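# Fit two printed parts on jig pins or call

## Task

This is the day's final kit. Seat both loose printed parts on their matching jig pins the way the drawing shows. If the kit turns out to be one that ought not to be assembled, do not assemble it: leave every part where it lies and instead press the blue CALL button with a shut gripper, keeping it pressed for one second.

## Robot and tools

Robot: two arms, left_arm and right_arm, each with six joints and a two-finger gripper. Base poses in the scene frame: left_arm at (+0.039, +0.261, 0) m with quat_wxyz (+1.000, 0, 0, +0.025); right_arm at (-0.010, -0.260, 0) m with quat_wxyz (+1.000, 0, 0, +0.005).

Frames: the scene frame has its origin at table-top height, halfway between the arms' nominal bases; +z is up, +x points out over the table, and left_arm sits on the +y side (arm names do not match image left and right). Fixed cameras and the table use the scene frame. Each arm's hand position, orientation, velocities and wrist-camera pose are given in that arm's own base frame. Reported hand positions can be off by a few cm, more when reaching far. Fingers point along the gripper's +z and close along its y; end_effector_position lies between the pads, about 1 cm short of the tips.

The row: every motion call uses rows of 14 numbers, each in [-1, 1], always both arms: left_arm's six joints then its opening, then right_arm's six joints then its opening. Joint order within an arm is: wrist roll, elbow, waist, wrist yaw, shoulder, wrist pitch. Joint numbers are offsets, not poses: they count from the Joint targets shown in the latest result, scaled so 1.0 equals 2.811 rad (waist, shoulder), 2.53 (elbow), 2.575 (wrist pitch), 8.12 (wrist yaw), 9.528 (wrist roll). Waist, shoulder and elbow run with reversed sign in everything you send and read. Stated ranges (arm's own signs; negate and swap for those three): waist -2.880 to 2.880, shoulder 0.000 to 3.142, elbow 0.000 to 3.019, wrist pitch -1.693 to 1.571, wrist yaw -1.571 to 1.571, wrist roll -2.094 to 2.094. Asking a joint more than 0.084 rad beyond its end gets the action refused for both arms; true ends may differ by 0.084 either way. The opening number is absolute: +1 fully open, -1 shut. To leave a gripper unchanged, resend its current command; 0 would mean half open. Sending 0 for an arm's joints re-commands its current targets.

execute_actions(actions, cameras): actions is a list of actions; each action is up to 15 rows, one per 1/30 s step, and a short action repeats its last row to fill 15. Each row's offsets count from the targets at the start of that action, not from the previous row, so repeating an offset in a later action moves further. cameras: list of names, ["all"], or []; default shows all only when actions is empty. An empty actions list just reports state and images.

move(target, speed, blend, opening_speed, grip_force, blocking, cameras): target is one 14-number row or a list of up to 15 rows, every row's offsets measured from the same starting Joint targets. All joints travel together, so grippers follow curves and nothing avoids obstacles or the other arm. speed: rad/s for the joint with the longest way to go, 0.01 to 12.57, default 0.5; one value or one per target. blend: rad of corner rounding per waypoint, 0 means stop there. opening_speed: opening change per second on the -1..+1 scale, at least 0.2; use it to close gently. grip_force: newtons per pad, 10 to 50, one value or one per arm; it persists; lower forces close slowly. blocking=false returns after about 0.5 s while the move keeps running. Paths take at least 0.5 s and are cut off after 10 s. The result adds a move: line: done, off_target (resting more than 0.035 rad from target), moving, held, or fault, plus limits=held if steps were withheld. Faster or deeper contact presses harder.

wait(seconds 0 to 10, cameras) lets time pass holding commands. stop(cameras) brakes a running move. zoom_image(camera, region): camera is cam_high, cam_over, cam_left_wrist or cam_right_wrist; region [x0, y0, x1, y1] in pixels from the top-left, at most 504 by 504, on that camera's newest image. Full images are 896x504. finished_scene(scene=1) ends the attempt for good; the goal must hold without the robot.

Results: Joint positions and Joint velocities per arm in the joint order above (rad, rad/s) plus pad gap (m; 0.094 fully open); "within noise" means still. Joint targets are the base for your next offsets. Tool commands shows current gripper commands. grip_measured is the finger opening on the command scale; it reads a bit wide when empty and a few thousandths narrower than a firmly held part. Joint torques follow position order, include gravity, positive toward larger numbers; items 2 and 6 wrap at ±28 N m. Step readings list intermediate joint positions for execute_actions calls. "joint sent to its limit" means a joint reached its end; "joint command not followed" means the clearance check altered targets. Each step a joint target can lead its measured angle only by a set margin, and an arm whose targets would shift the hand over 110 mm is scaled back.

Avoid: anything leaving the table, dropping or flinging parts, fast impacts on fixed or heavy objects, and any contact or squeeze between the two arms (never close a gripper on the other arm's fingers). A blocked arm keeps pushing until you command its targets back past its measured positions. Long holding, outstretched poses or pushing heat motors: MOTOR HOT appears near 85 °C, and at 100 °C the arm drops limp for 30 to 60 s or more. Time keeps running while you think.

Each tool is called after "Emit:" by a JSON object that holds its "method" and its "body", one argument or row to a line.

## Session

Emit:
{"method": "execute_actions", "body": {
  "actions": []
}}

Scene clock: 0.00 s.
left_arm: end_effector_position=(+0.4195, +0.3147, +0.3318) grip_measured=+1.000 end_effector_quat_wxyz=(+0.113, -0.270, +0.956, -0.011) | right_arm: end_effector_position=(+0.0548, -0.3313, +0.1814) grip_measured=+1.000 end_effector_quat_wxyz=(+0.102, +0.774, +0.624, -0.028)
Joint names: [wrist roll, elbow, waist, wrist yaw, shoulder, wrist pitch]
Joint positions: left_arm=[0.118 -1.769 -0.681 0.11 -1.594 -1.545 0.094] | right_arm=[0.355 -0.904 1.435 -0.056 -1.101 -1.169 0.094]
Joint velocities: within noise
Joint torques (N m): no reading
Motor temperatures (°C): left_arm=[26 26 24 25 24 23 24] | right_arm=[24 24 23 23 26 24 26]
Heat: left arm: hottest elbow 26 °C; right arm: hottest shoulder 26 °C.
Joint targets: left_arm=[0.118 -1.801 -0.681 0.110 -1.586 -1.542] | right_arm=[0.355 -0.928 1.435 -0.056 -1.103 -1.168]
Tool commands: left_gripper/opening=+1.0 right_gripper/opening=+1.0

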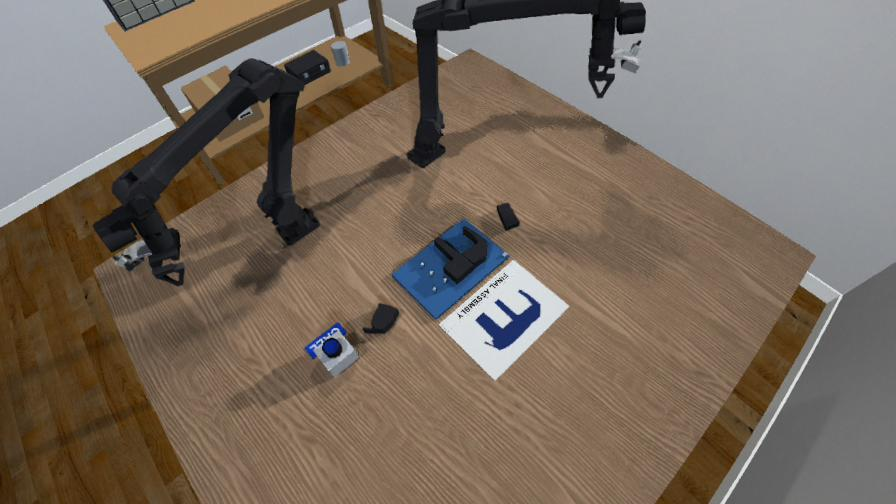

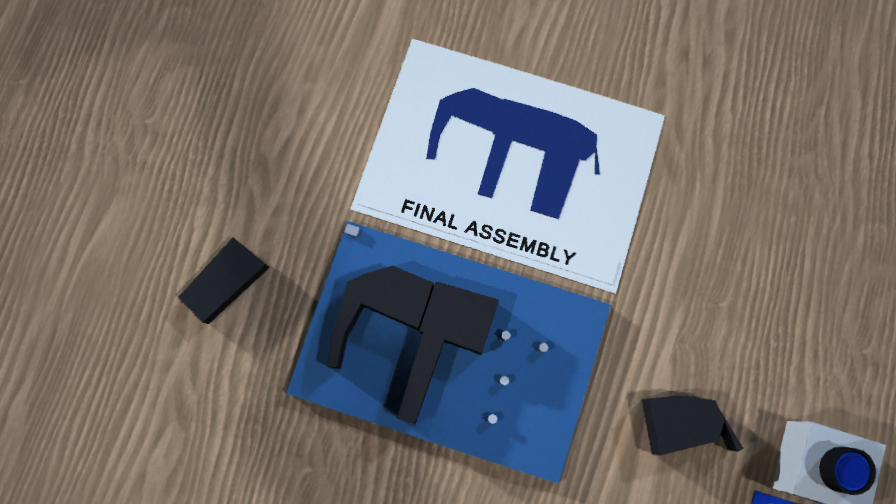

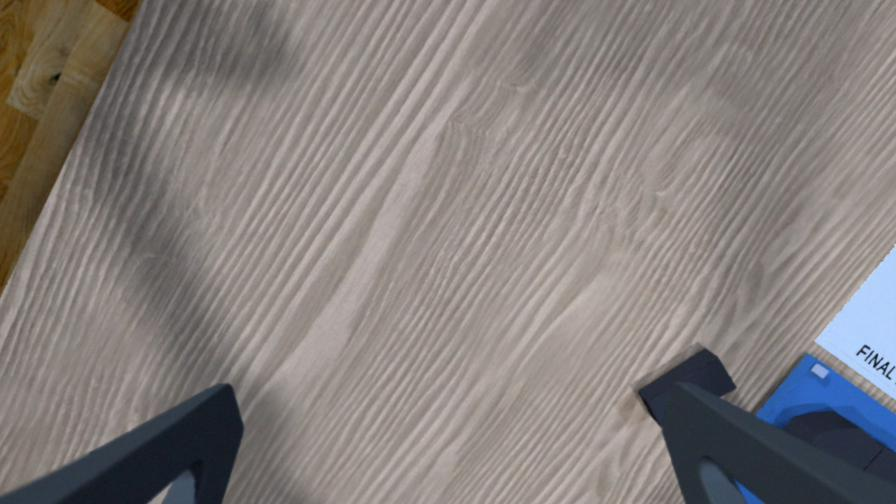

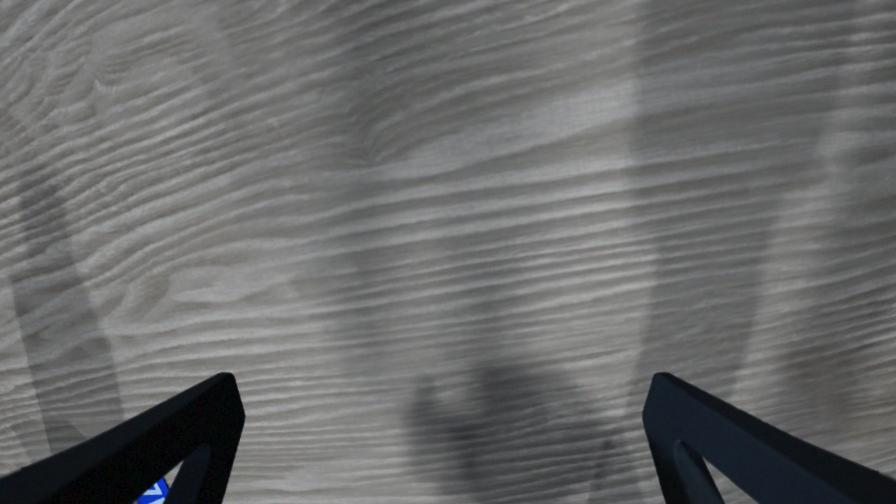

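Emit:
{"method": "zoom_image", "body": {
  "camera": "cam_over",
  "region": [270, 210, 630, 490]
}}

Emit:
{"method": "zoom_image", "body": {
  "camera": "cam_over",
  "region": [620, 370, 896, 504]
}}

Emit:
{"method": "zoom_image", "body": {
  "camera": "cam_over",
  "region": [160, 220, 300, 340]
}}

Emit:
{"method": "zoom_image", "body": {
  "camera": "cam_over",
  "region": [350, 30, 680, 300]
}}

Emit:
{"method": "zoom_image", "body": {
  "camera": "cam_high",
  "region": [290, 190, 590, 390]
}}

Scaled by 1.400 from the camera's 896x504 image, which has a finer 1280x720 frame.

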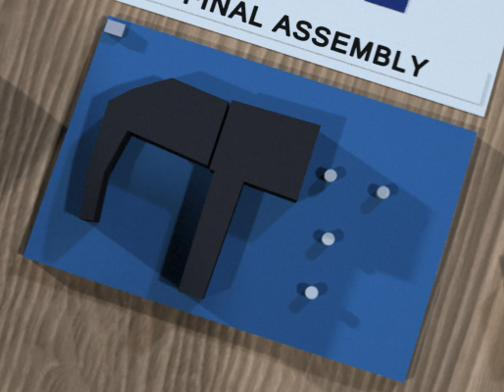

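Scaled by 1.826 from the camera's 896x504 image, which has a finer 1280x720 frame.

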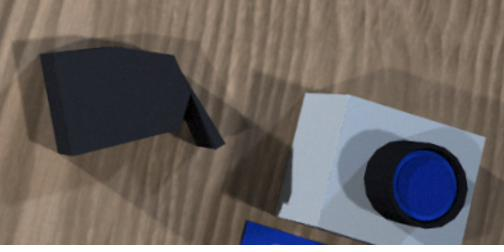

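Scaled by 3.600 from the camera's 896x504 image, which has a finer 1280x720 frame.

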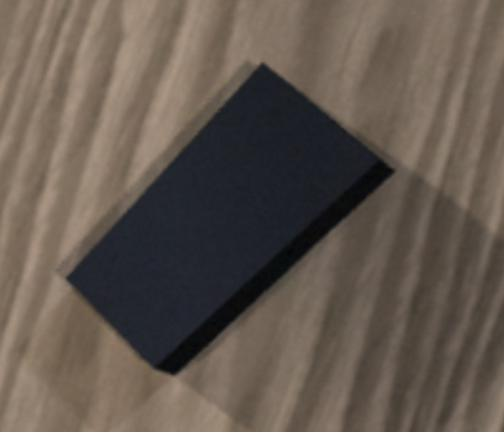

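Scaled by 1.527 from the camera's 896x504 image, which has a finer 1280x720 frame.

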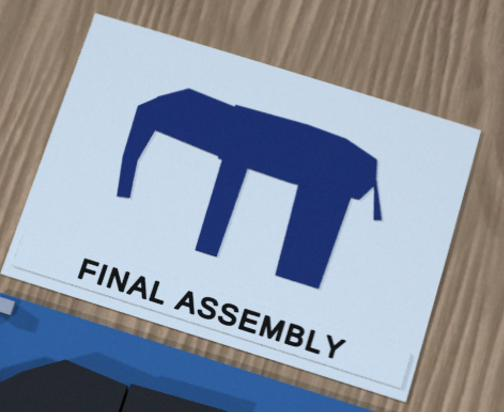

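Scaled by 1.680 from the camera's 896x504 image, which has a finer 1280x720 frame.

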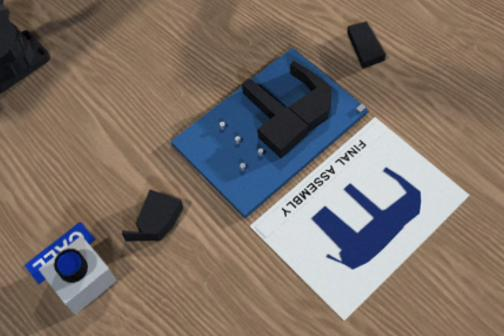

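Emit:
{"method": "move", "body": {
  "target": [-0.01238, 0.1980, 0.2245, -0.01355, 0.1373, -0.0109, 1, -0.03726, -0.2063, -0.4927, 0.0069, -0.0879, -0.1561, 1],
  "speed": 1.0,
  "cameras": ["all"]
}}

Scene clock: 22.80 s.
left_arm: end_effector_position=(+0.3562, +0.0211, +0.2938) grip_measured=+1.000 end_effector_quat_wxyz=(+0.045, -0.026, +0.999, -0.001) | right_arm: end_effector_position=(+0.3984, -0.0211, +0.2934) grip_measured=+1.000 end_effector_quat_wxyz=(+0.040, +0.033, +0.999, +0.000)
Joint names: [wrist roll, elbow, waist, wrist yaw, shoulder, wrist pitch]
Joint positions: left_arm=[0.01 -1.299 -0.063 0.004 -1.216 -1.564 0.094] | right_arm=[0.015 -1.399 0.052 -0.002 -1.331 -1.558 0.094]
Joint torques (N m): left_arm=[-0.04 -9.03 2.78 -0.2 10.52 -0.01] | right_arm=[-0.23 -11.7 0.03 0.11 7.06 0.43]
Motor temperatures (°C): left_arm=[26 28 24 25 26 23 24] | right_arm=[24 31 23 23 27 24 26]
Heat: left arm: hottest elbow 28 °C; right arm: hottest elbow 31 °C.
Joint targets: left_arm=[0.000 -1.300 -0.050 0.000 -1.200 -1.570] | right_arm=[0.000 -1.450 0.050 0.000 -1.350 -1.570]
move: off_target (right_arm); right_arm: the elbow is farthest, 0.051 rad from its target

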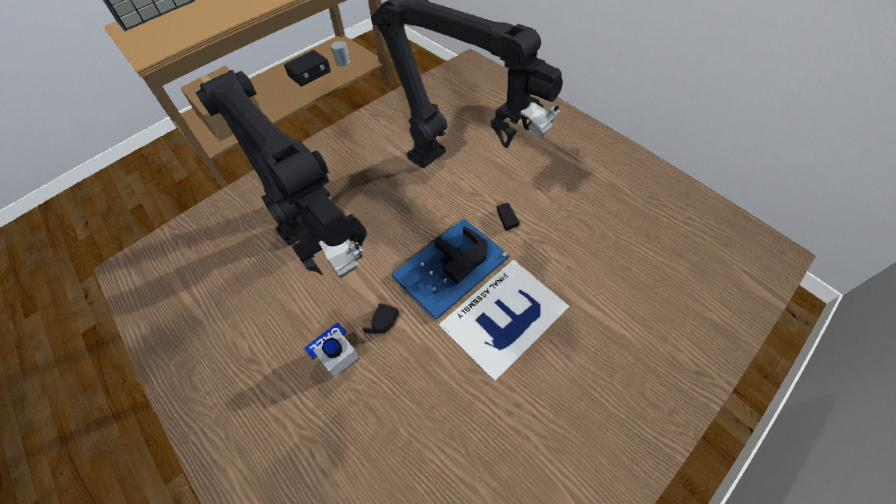

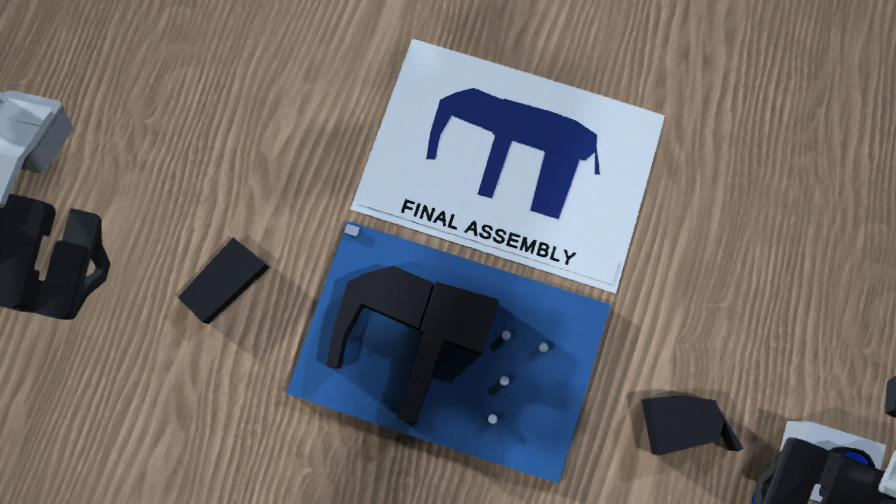

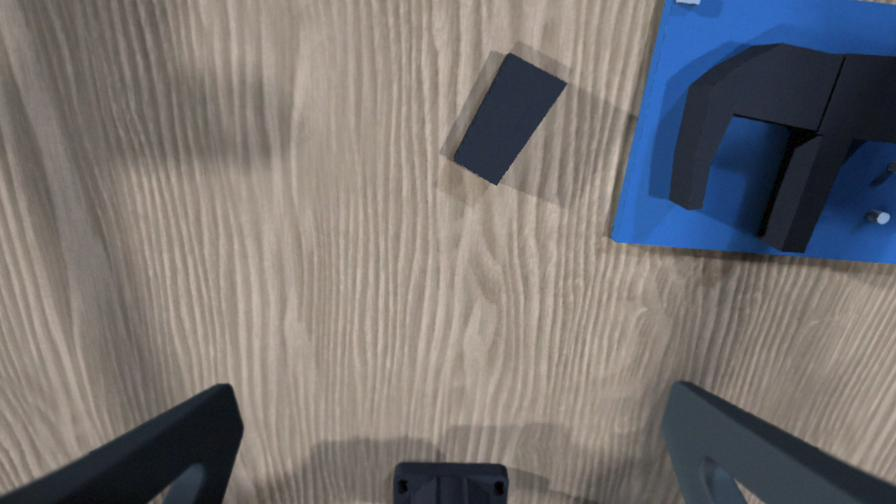

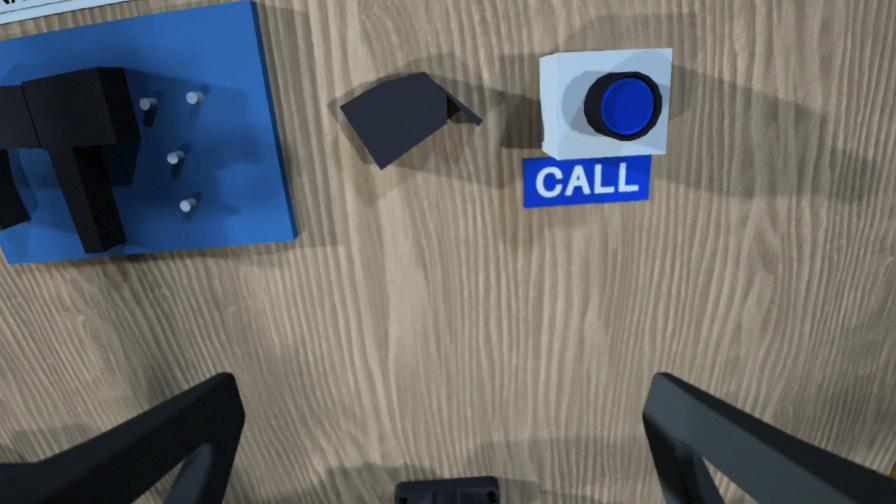

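Emit:
{"method": "zoom_image", "body": {
  "camera": "cam_right_wrist",
  "region": [0, 0, 310, 270]
}}

Emit:
{"method": "zoom_image", "body": {
  "camera": "cam_right_wrist",
  "region": [310, 30, 510, 190]
}}

Emit:
{"method": "zoom_image", "body": {
  "camera": "cam_left_wrist",
  "region": [600, 0, 896, 270]
}}

Emit:
{"method": "zoom_image", "body": {
  "camera": "cam_left_wrist",
  "region": [420, 30, 600, 210]
}}

Scaled by 1.626 from the camera's 896x504 image, which has a finer 1280x720 frame.

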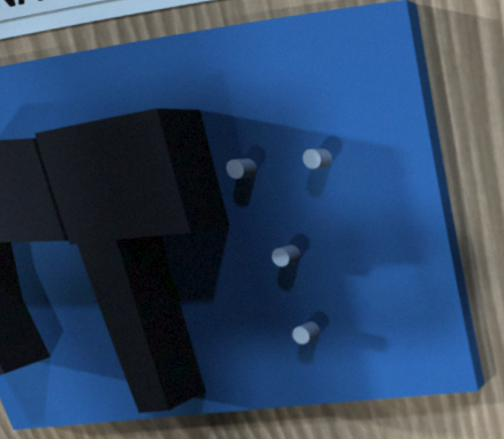

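Scaled by 2.520 from the camera's 896x504 image, which has a finer 1280x720 frame.

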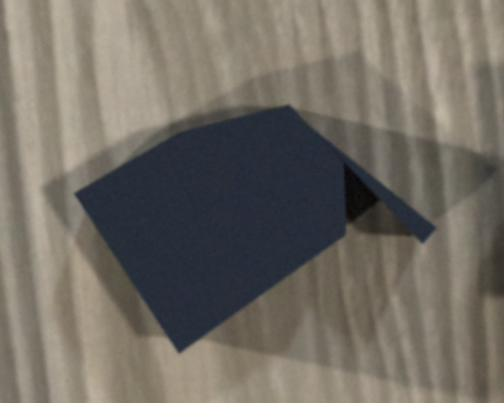

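Scaled by 1.703 from the camera's 896x504 image, which has a finer 1280x720 frame.

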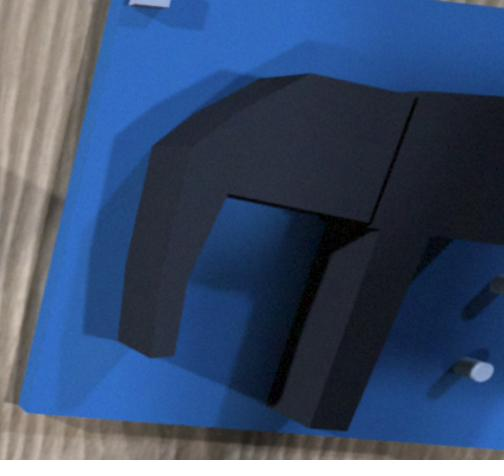

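Scaled by 2.800 from the camera's 896x504 image, which has a finer 1280x720 frame.

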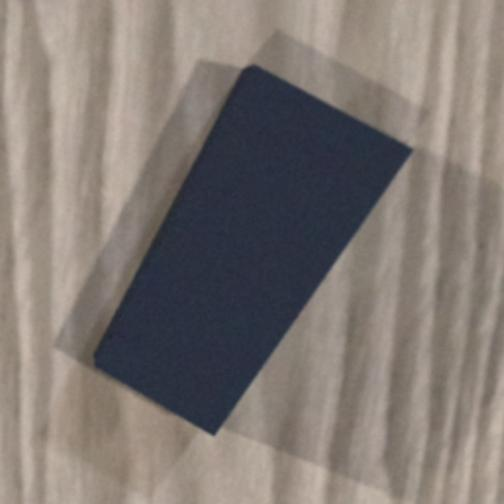

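Emit:
{"method": "zoom_image", "body": {
  "camera": "cam_over",
  "region": [420, 80, 620, 230]
}}

Emit:
{"method": "zoom_image", "body": {
  "camera": "cam_over",
  "region": [630, 380, 750, 470]
}}

Emit:
{"method": "zoom_image", "body": {
  "camera": "cam_over",
  "region": [470, 310, 620, 450]
}}

Scaled by 2.520 from the camera's 896x504 image, which has a finer 1280x720 frame.

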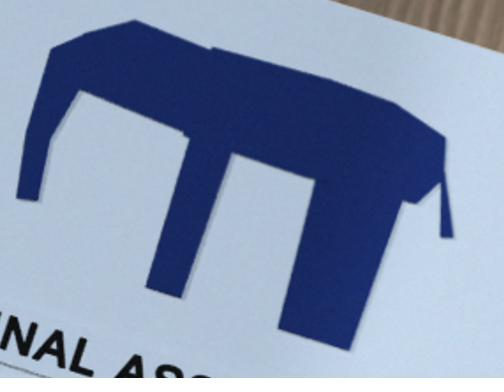

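Scaled by 4.200 from the camera's 896x504 image, which has a finer 1280x720 frame.

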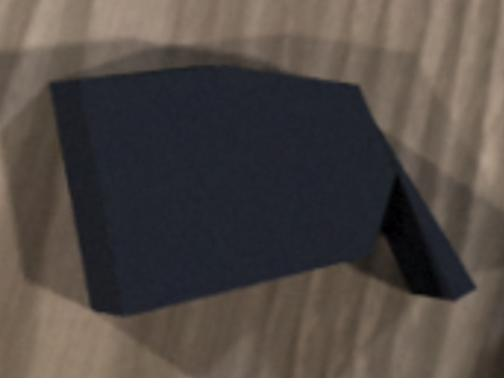

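Scaled by 3.360 from the camera's 896x504 image, which has a finer 1280x720 frame.

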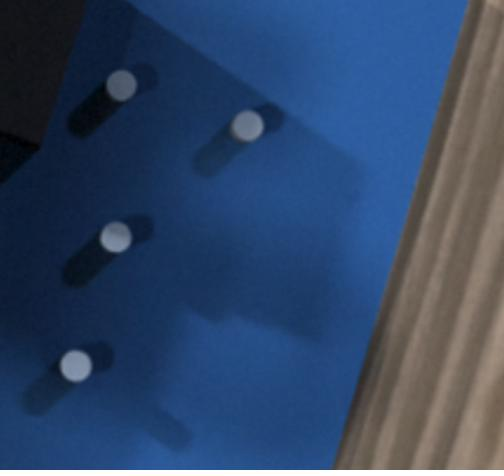

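Emit:
{"method": "move", "body": {
  "target": [0.04555, 0.0336, 0.0377, 0, -0.08716, 0.0932, 1, 0.1081, 0.0332, -0.0249, 0, -0.0783, 0.08155, 1],
  "speed": 0.8,
  "cameras": ["cam_high", "cam_left_wrist", "cam_right_wrist"]
}}

Scene clock: 52.00 s.
left_arm: end_effector_position=(+0.4122, -0.0187, +0.1807) grip_measured=+1.000 end_effector_quat_wxyz=(+0.002, +0.232, +0.973, -0.001) | right_arm: end_effector_position=(+0.4608, +0.0029, +0.1901) grip_measured=+1.000 end_effector_quat_wxyz=(+0.003, +0.483, +0.876, +0.003)
Joint names: [wrist roll, elbow, waist, wrist yaw, shoulder, wrist pitch]
Joint positions: left_arm=[0.425 -1.212 0.043 0.004 -1.44 -1.34 0.094] | right_arm=[1.015 -1.365 -0.007 -0.002 -1.555 -1.373 0.094]
Joint torques (N m): left_arm=[0.16 -8.83 2.08 -0.14 11.58 0.46] | right_arm=[0.02 -7.88 -1.03 0.18 11.22 1.28]
Motor temperatures (°C): left_arm=[26 31 24 25 26 23 24] | right_arm=[24 41 23 23 28 24 26]
Heat: left arm: hottest elbow 31 °C; right arm: hottest elbow 41 °C.
Joint targets: left_arm=[0.435 -1.215 0.056 0.000 -1.445 -1.330] | right_arm=[1.030 -1.366 -0.021 0.000 -1.571 -1.360]
move: done
Images, in order (width x height): cam_high 896x504, cam_left_wrist 896x504, cam_right_wrist 896x504.

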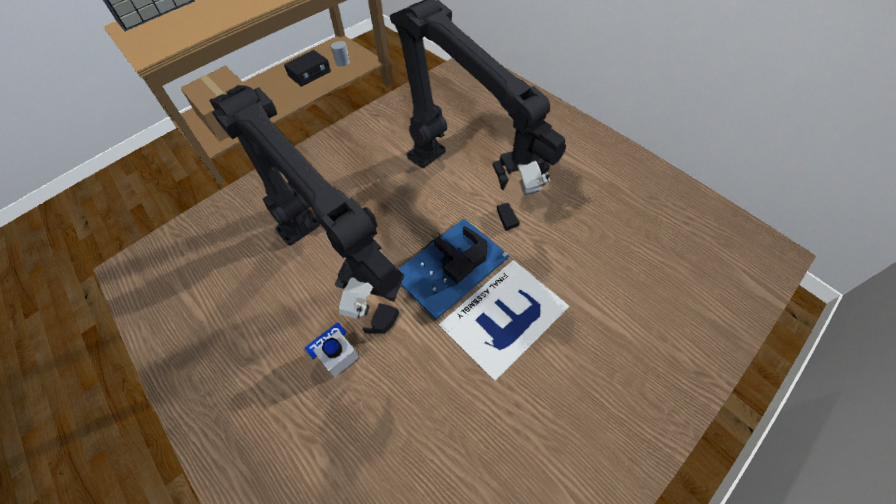

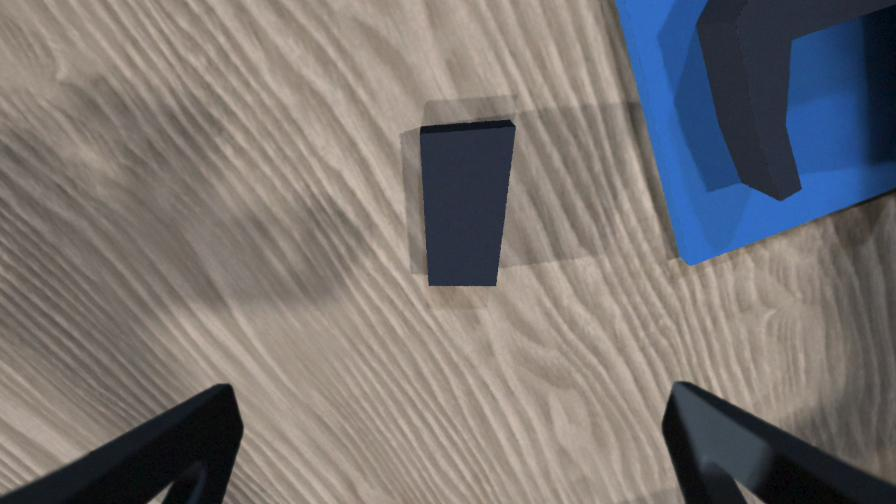

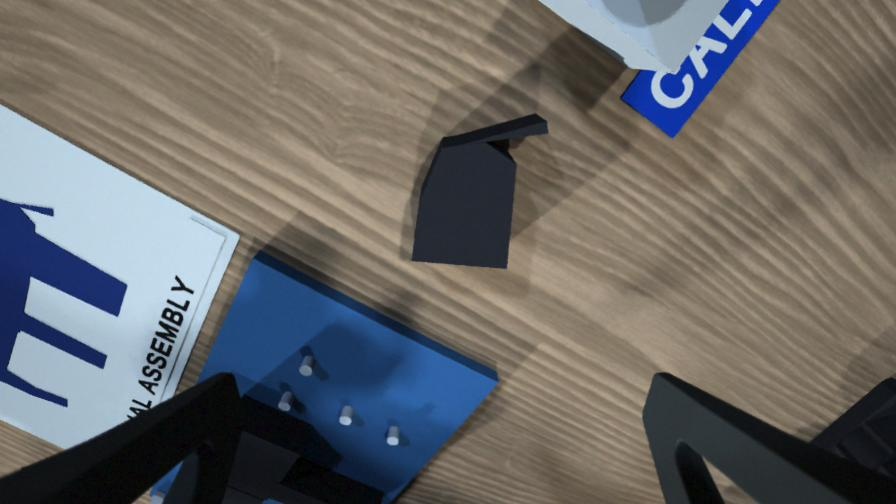

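Emit:
{"method": "zoom_image", "body": {
  "camera": "cam_high",
  "region": [470, 130, 600, 240]
}}

Emit:
{"method": "zoom_image", "body": {
  "camera": "cam_right_wrist",
  "region": [370, 90, 570, 290]
}}

Emit:
{"method": "zoom_image", "body": {
  "camera": "cam_left_wrist",
  "region": [370, 90, 570, 310]
}}

Emit:
{"method": "zoom_image", "body": {
  "camera": "cam_right_wrist",
  "region": [140, 240, 520, 504]
}}

Scaled by 3.877 from the camera's 896x504 image, which has a finer 1280x720 frame.

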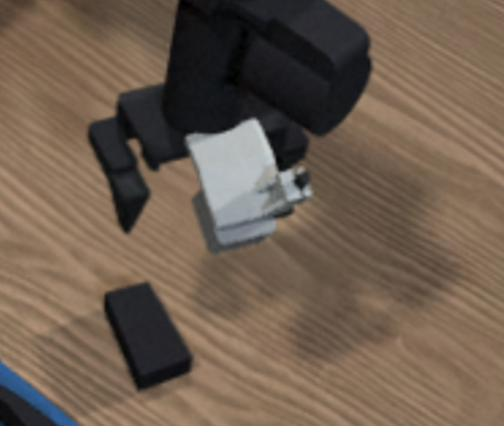

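Scaled by 2.520 from the camera's 896x504 image, which has a finer 1280x720 frame.

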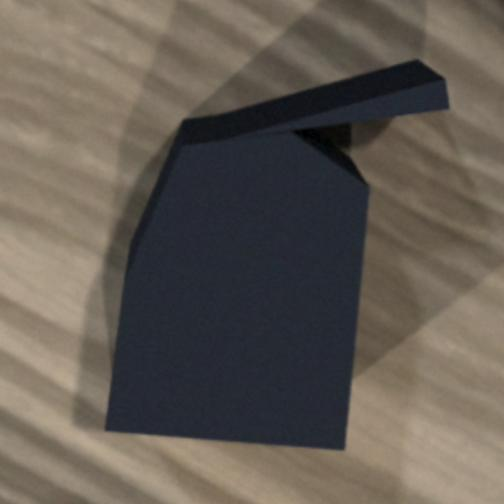

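Scaled by 2.291 from the camera's 896x504 image, which has a finer 1280x720 frame.

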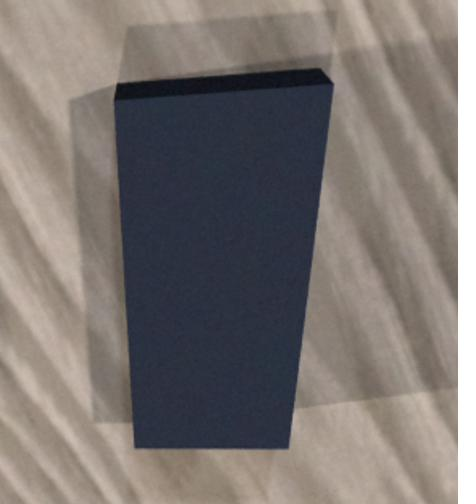

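Scaled by 1.326 from the camera's 896x504 image, which has a finer 1280x720 frame.

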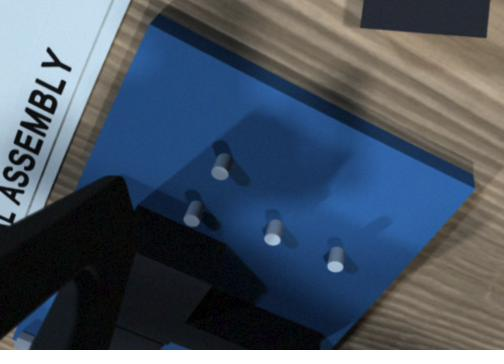

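Emit:
{"method": "move", "body": {
  "target": [0.0005, 0.06917, 0.00427, 0, -0.02348, 0.09243, 1, 0.00367, 0.06877, 0.01032, 0, -0.02206, 0.0901, 1],
  "speed": 0.4,
  "cameras": ["cam_high", "cam_left_wrist", "cam_right_wrist"]
}}

Scene clock: 76.20 s.
left_arm: end_effector_position=(+0.4054, -0.0228, +0.0927) grip_measured=+1.000 end_effector_quat_wxyz=(+0.001, +0.239, +0.971, -0.002) | right_arm: end_effector_position=(+0.4560, +0.0027, +0.0996) grip_measured=+1.000 end_effector_quat_wxyz=(+0.001, +0.499, +0.867, +0.002)
Joint names: [wrist roll, elbow, waist, wrist yaw, shoulder, wrist pitch]
Joint positions: left_arm=[0.43 -1.038 0.053 0.004 -1.505 -1.102 0.094] | right_arm=[1.05 -1.191 -0.006 -0.002 -1.618 -1.141 0.094]
Joint torques (N m): left_arm=[0.2 -8.01 3.19 -0.16 11.58 0.38] | right_arm=[0.06 -7.3 1.61 0.18 11.52 1.37]
Heat: left arm: hottest elbow 32 °C; right arm: hottest elbow 39 °C.
Joint targets: left_arm=[0.439 -1.040 0.068 0.000 -1.511 -1.092] | right_arm=[1.065 -1.192 0.008 0.000 -1.632 -1.128]
move: done
Images, in order (width x height): cam_high 896x504, cam_left_wrist 896x504, cam_right_wrist 896x504.

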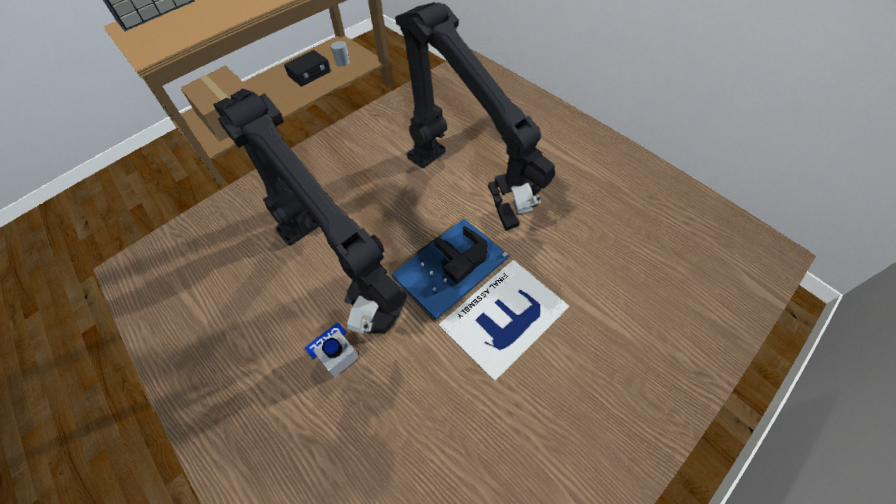

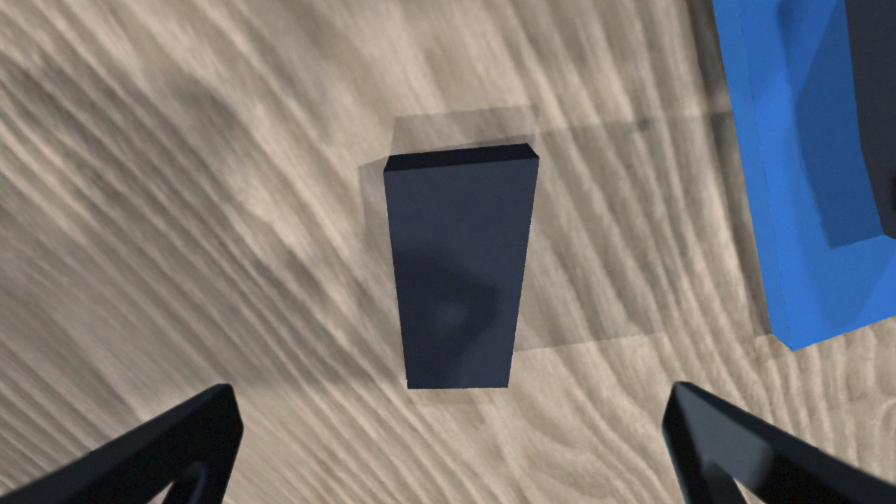

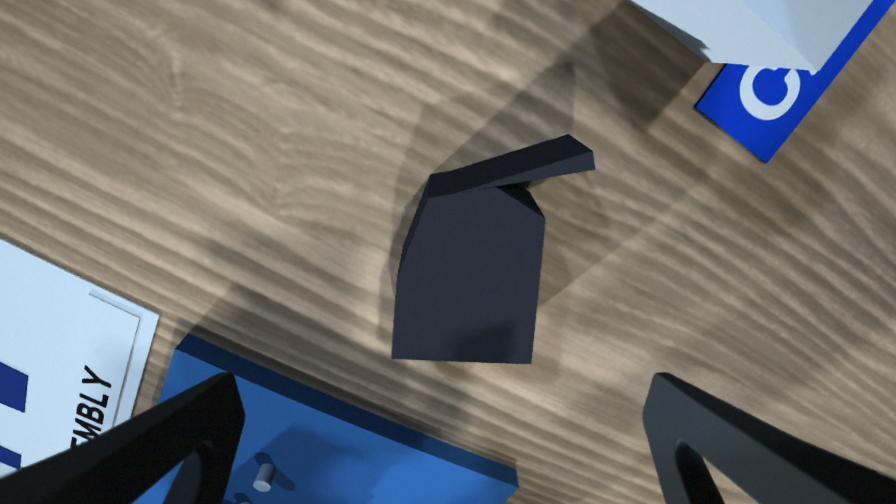

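Emit:
{"method": "zoom_image", "body": {
  "camera": "cam_left_wrist",
  "region": [350, 110, 580, 410]
}}

Emit:
{"method": "zoom_image", "body": {
  "camera": "cam_right_wrist",
  "region": [370, 110, 620, 380]
}}

Emit:
{"method": "zoom_image", "body": {
  "camera": "cam_high",
  "region": [380, 200, 530, 330]
}}

Scaled by 1.680 from the camera's 896x504 image, which has a finer 1280x720 frame.

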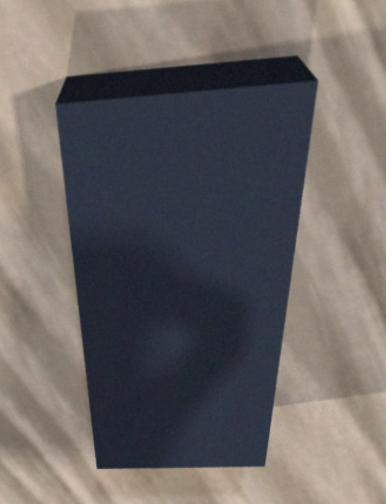

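Scaled by 1.867 from the camera's 896x504 image, which has a finer 1280x720 frame.

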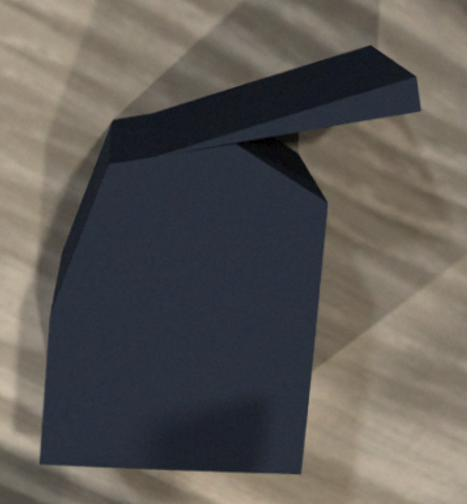

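Scaled by 3.360 from the camera's 896x504 image, which has a finer 1280x720 frame.

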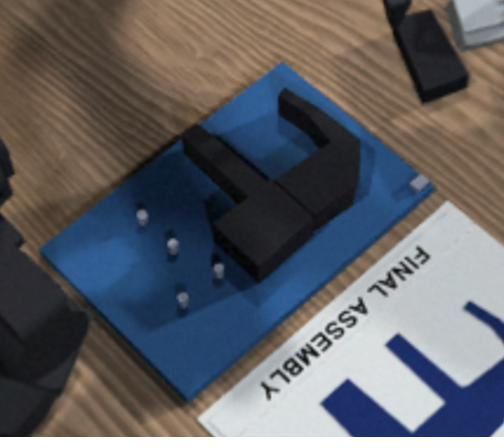

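Emit:
{"method": "move", "body": {
  "target": [0, 0.04605, 0.00178, 0, -0.03646, 0.08427, 1, 0, 0.05079, -0.01103, 0, -0.03326, 0.08505, 1],
  "speed": 0.35,
  "cameras": ["cam_high", "cam_left_wrist", "cam_right_wrist"]
}}

Scene clock: 92.13 s.
left_arm: end_effector_position=(+0.3989, -0.0244, +0.0171) grip_measured=+1.000 end_effector_quat_wxyz=(+0.001, +0.242, +0.970, -0.002) | right_arm: end_effector_position=(+0.4468, +0.0038, +0.0180) grip_measured=+1.000 end_effector_quat_wxyz=(+0.000, +0.498, +0.867, +0.001)
Joint names: [wrist roll, elbow, waist, wrist yaw, shoulder, wrist pitch]
Joint positions: left_arm=[0.43 -0.922 0.058 0.004 -1.607 -0.885 0.094] | right_arm=[1.051 -1.063 -0.009 -0.002 -1.71 -0.922 0.094]
Joint torques (N m): left_arm=[0.18 -6.78 2.55 -0.13 12.1 0.23] | right_arm=[0.08 -6.37 -0.85 0.19 11.63 1.26]
Heat: left arm: hottest elbow 32 °C; right arm: hottest elbow 38 °C.
Joint targets: left_arm=[0.439 -0.924 0.073 0.000 -1.613 -0.875] | right_arm=[1.065 -1.063 -0.023 0.000 -1.726 -0.909]
move: done
Images, in order (width x height): cam_high 896x504, cam_left_wrist 896x504, cam_right_wrist 896x504.

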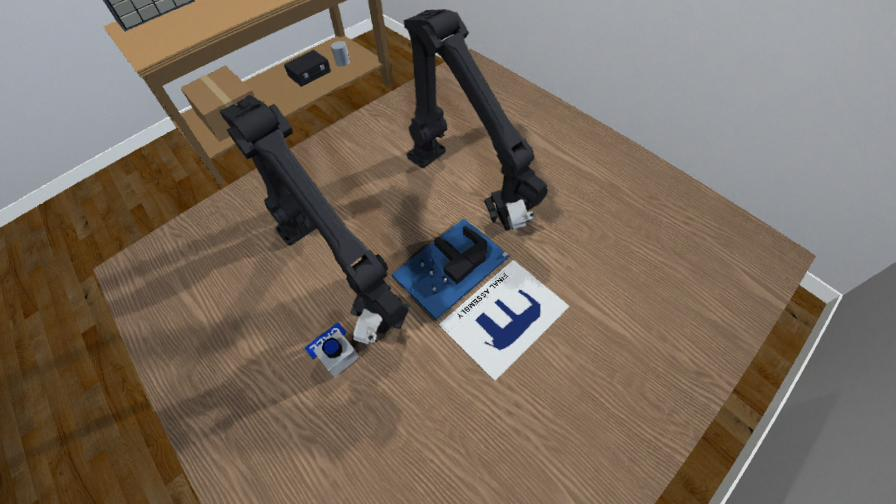

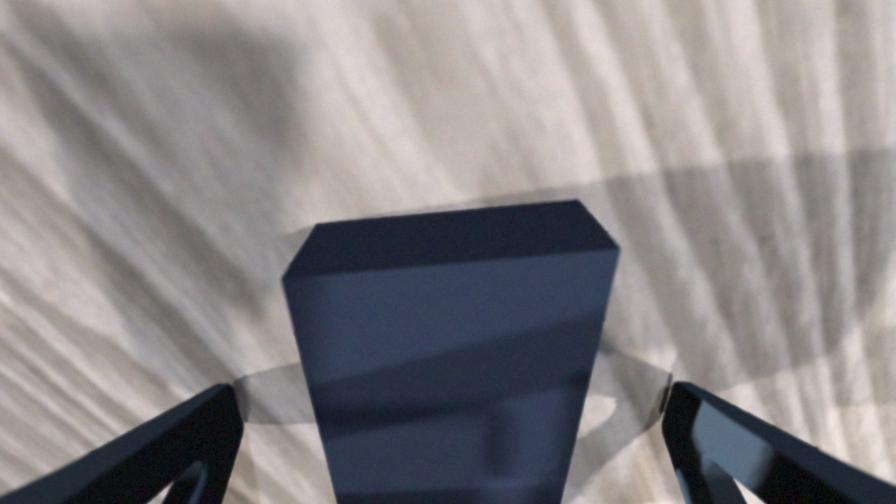

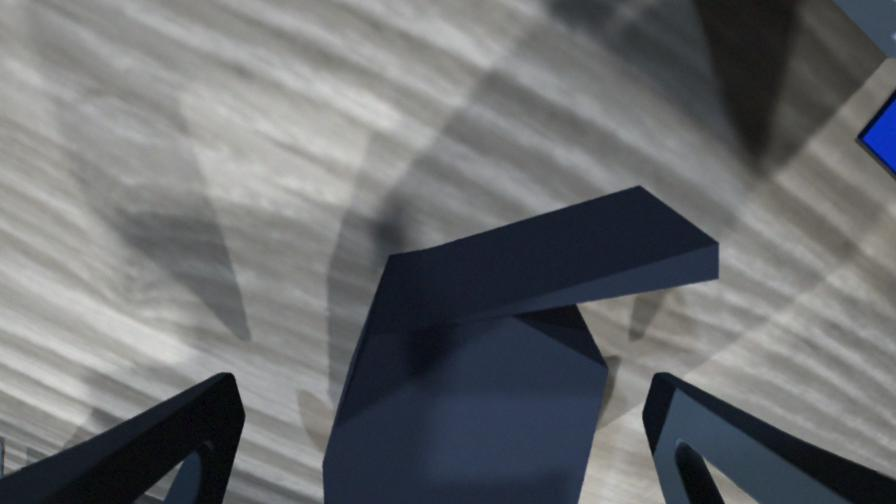

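Emit:
{"method": "move", "body": {
  "target": [0, 0, 0, 0, 0, 0, -0.3, 0, 0, 0, 0, 0, 0, -0.25],
  "opening_speed": 0.7,
  "cameras": ["cam_left_wrist", "cam_right_wrist"]
}}

Scene clock: 95.50 s.
left_arm: end_effector_position=(+0.3990, -0.0243, +0.0171) grip_measured=-0.111 end_effector_quat_wxyz=(+0.001, +0.242, +0.970, -0.001) | right_arm: end_effector_position=(+0.4468, +0.0038, +0.0180) grip_measured=+0.097 end_effector_quat_wxyz=(+0.000, +0.498, +0.867, +0.001)
Joint names: [wrist roll, elbow, waist, wrist yaw, shoulder, wrist pitch]
Joint positions: left_arm=[0.43 -0.922 0.058 0.003 -1.607 -0.885 0.042] | right_arm=[1.051 -1.063 -0.009 -0.002 -1.71 -0.922 0.052]
Joint torques (N m): left_arm=[0.17 -6.75 2.55 -0.15 12.69 0.38] | right_arm=[0.08 -6.35 -0.85 0.18 11.93 1.24]
Heat: left arm: hottest elbow 32 °C; right arm: hottest elbow 38 °C.
Joint targets: left_arm=[0.439 -0.924 0.073 0.000 -1.613 -0.875] | right_arm=[1.065 -1.063 -0.023 0.000 -1.726 -0.909]
move: done
Images, in order (width x height): cam_left_wrist 896x504, cam_right_wrist 896x504.

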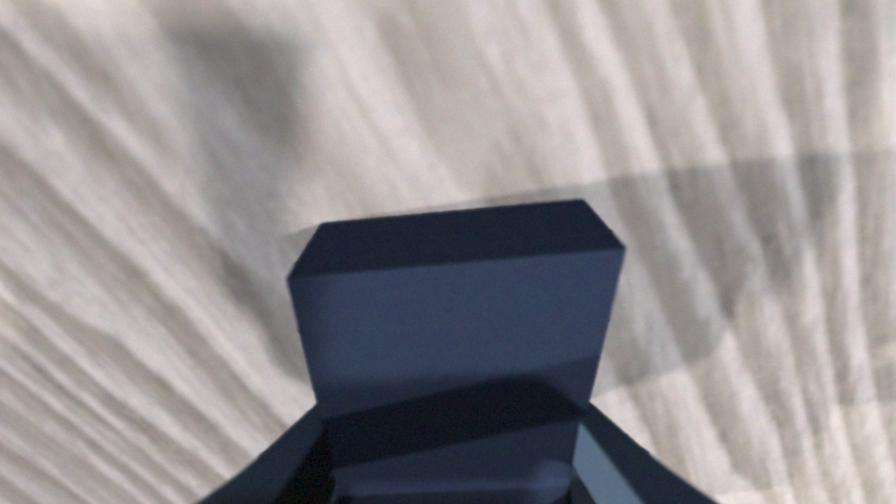

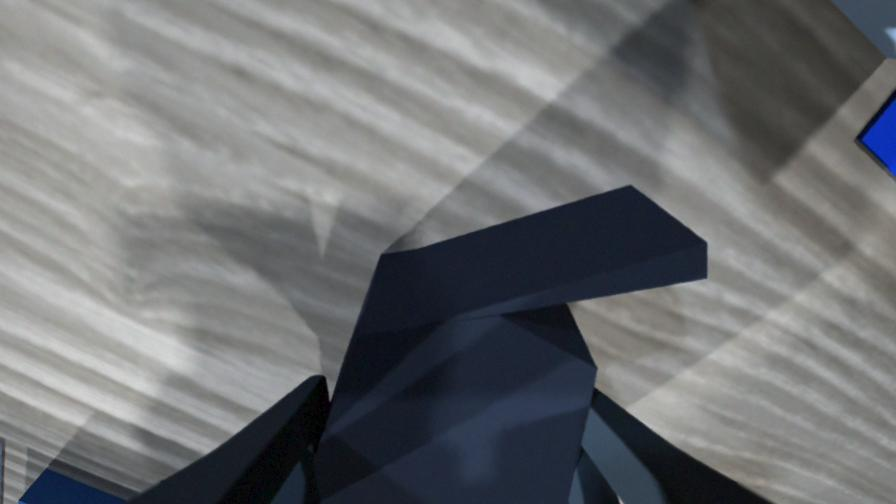

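Emit:
{"method": "move", "body": {
  "target": [
    [0, -0.031, 0, 0, 0.0288, -0.0617, -0.3, 0, -0.03834, 0, 0, 0.04162, -0.08, -0.25],
    [0, -0.05178, 0, 0, 0.04803, -0.10291, -0.3, 0.1039, -0.14783, -0.16382, 0, -0.01352, -0.12854, -0.25]
  ],
  "speed": [0.35, 0.7],
  "blend": [0.05, 0],
  "cameras": ["all"]
}}

Scene clock: 108.07 s.
left_arm: end_effector_position=(+0.3808, -0.0232, +0.0798) grip_measured=-0.111 end_effector_quat_wxyz=(-0.034, +0.242, +0.970, -0.008) | right_arm: end_effector_position=(+0.4504, +0.2340, +0.1095) grip_measured=+0.097 end_effector_quat_wxyz=(-0.003, +0.703, +0.711, -0.008)
Joint names: [wrist roll, elbow, waist, wrist yaw, shoulder, wrist pitch]
Joint positions: left_arm=[0.43 -0.998 0.058 0.003 -1.505 -1.132 0.042] | right_arm=[2.04 -1.385 -0.48 -0.001 -1.744 -1.228 0.052]
Joint torques (N m): left_arm=[0.16 -12.31 2.55 -0.15 13.92 -0.31] | right_arm=[0.08 -11.03 0.03 0.14 13.63 0.12]
Heat: left arm: hottest elbow 32 °C; right arm: hottest elbow 37 °C.
Joint targets: left_arm=[0.439 -1.055 0.073 0.000 -1.478 -1.140] | right_arm=[2.055 -1.437 -0.483 0.000 -1.764 -1.240]
move: off_target (left_arm, right_arm); left_arm: the elbow is farthest, 0.057 rad from its target; right_arm: the elbow is farthest, 0.052 rad from its target

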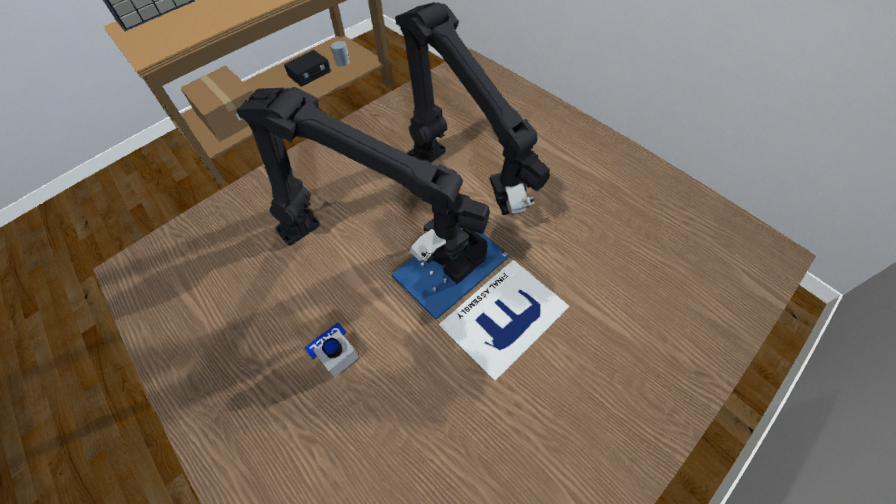

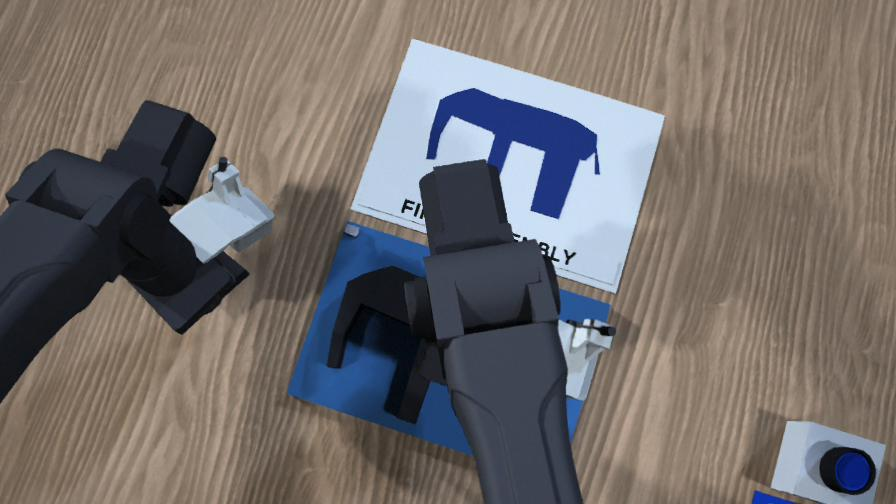

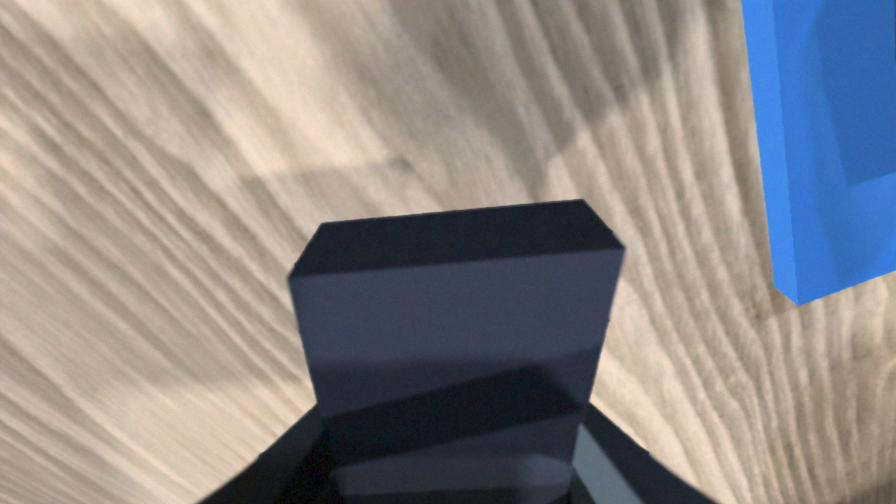

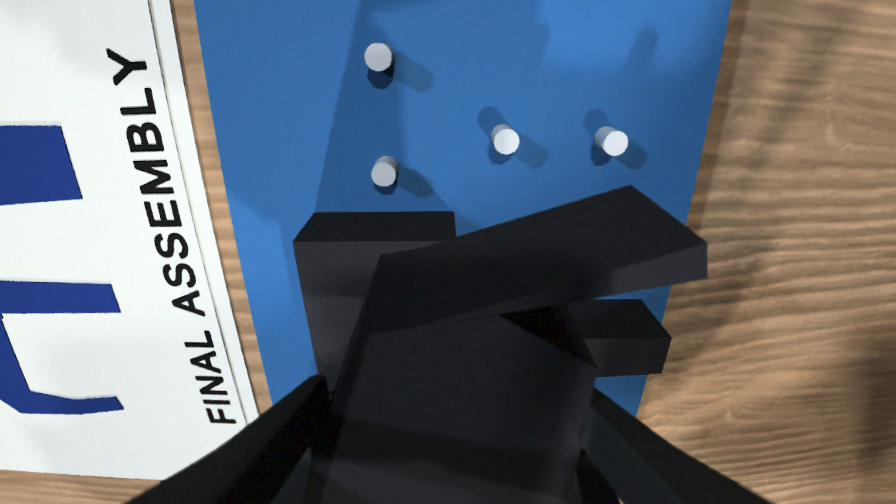

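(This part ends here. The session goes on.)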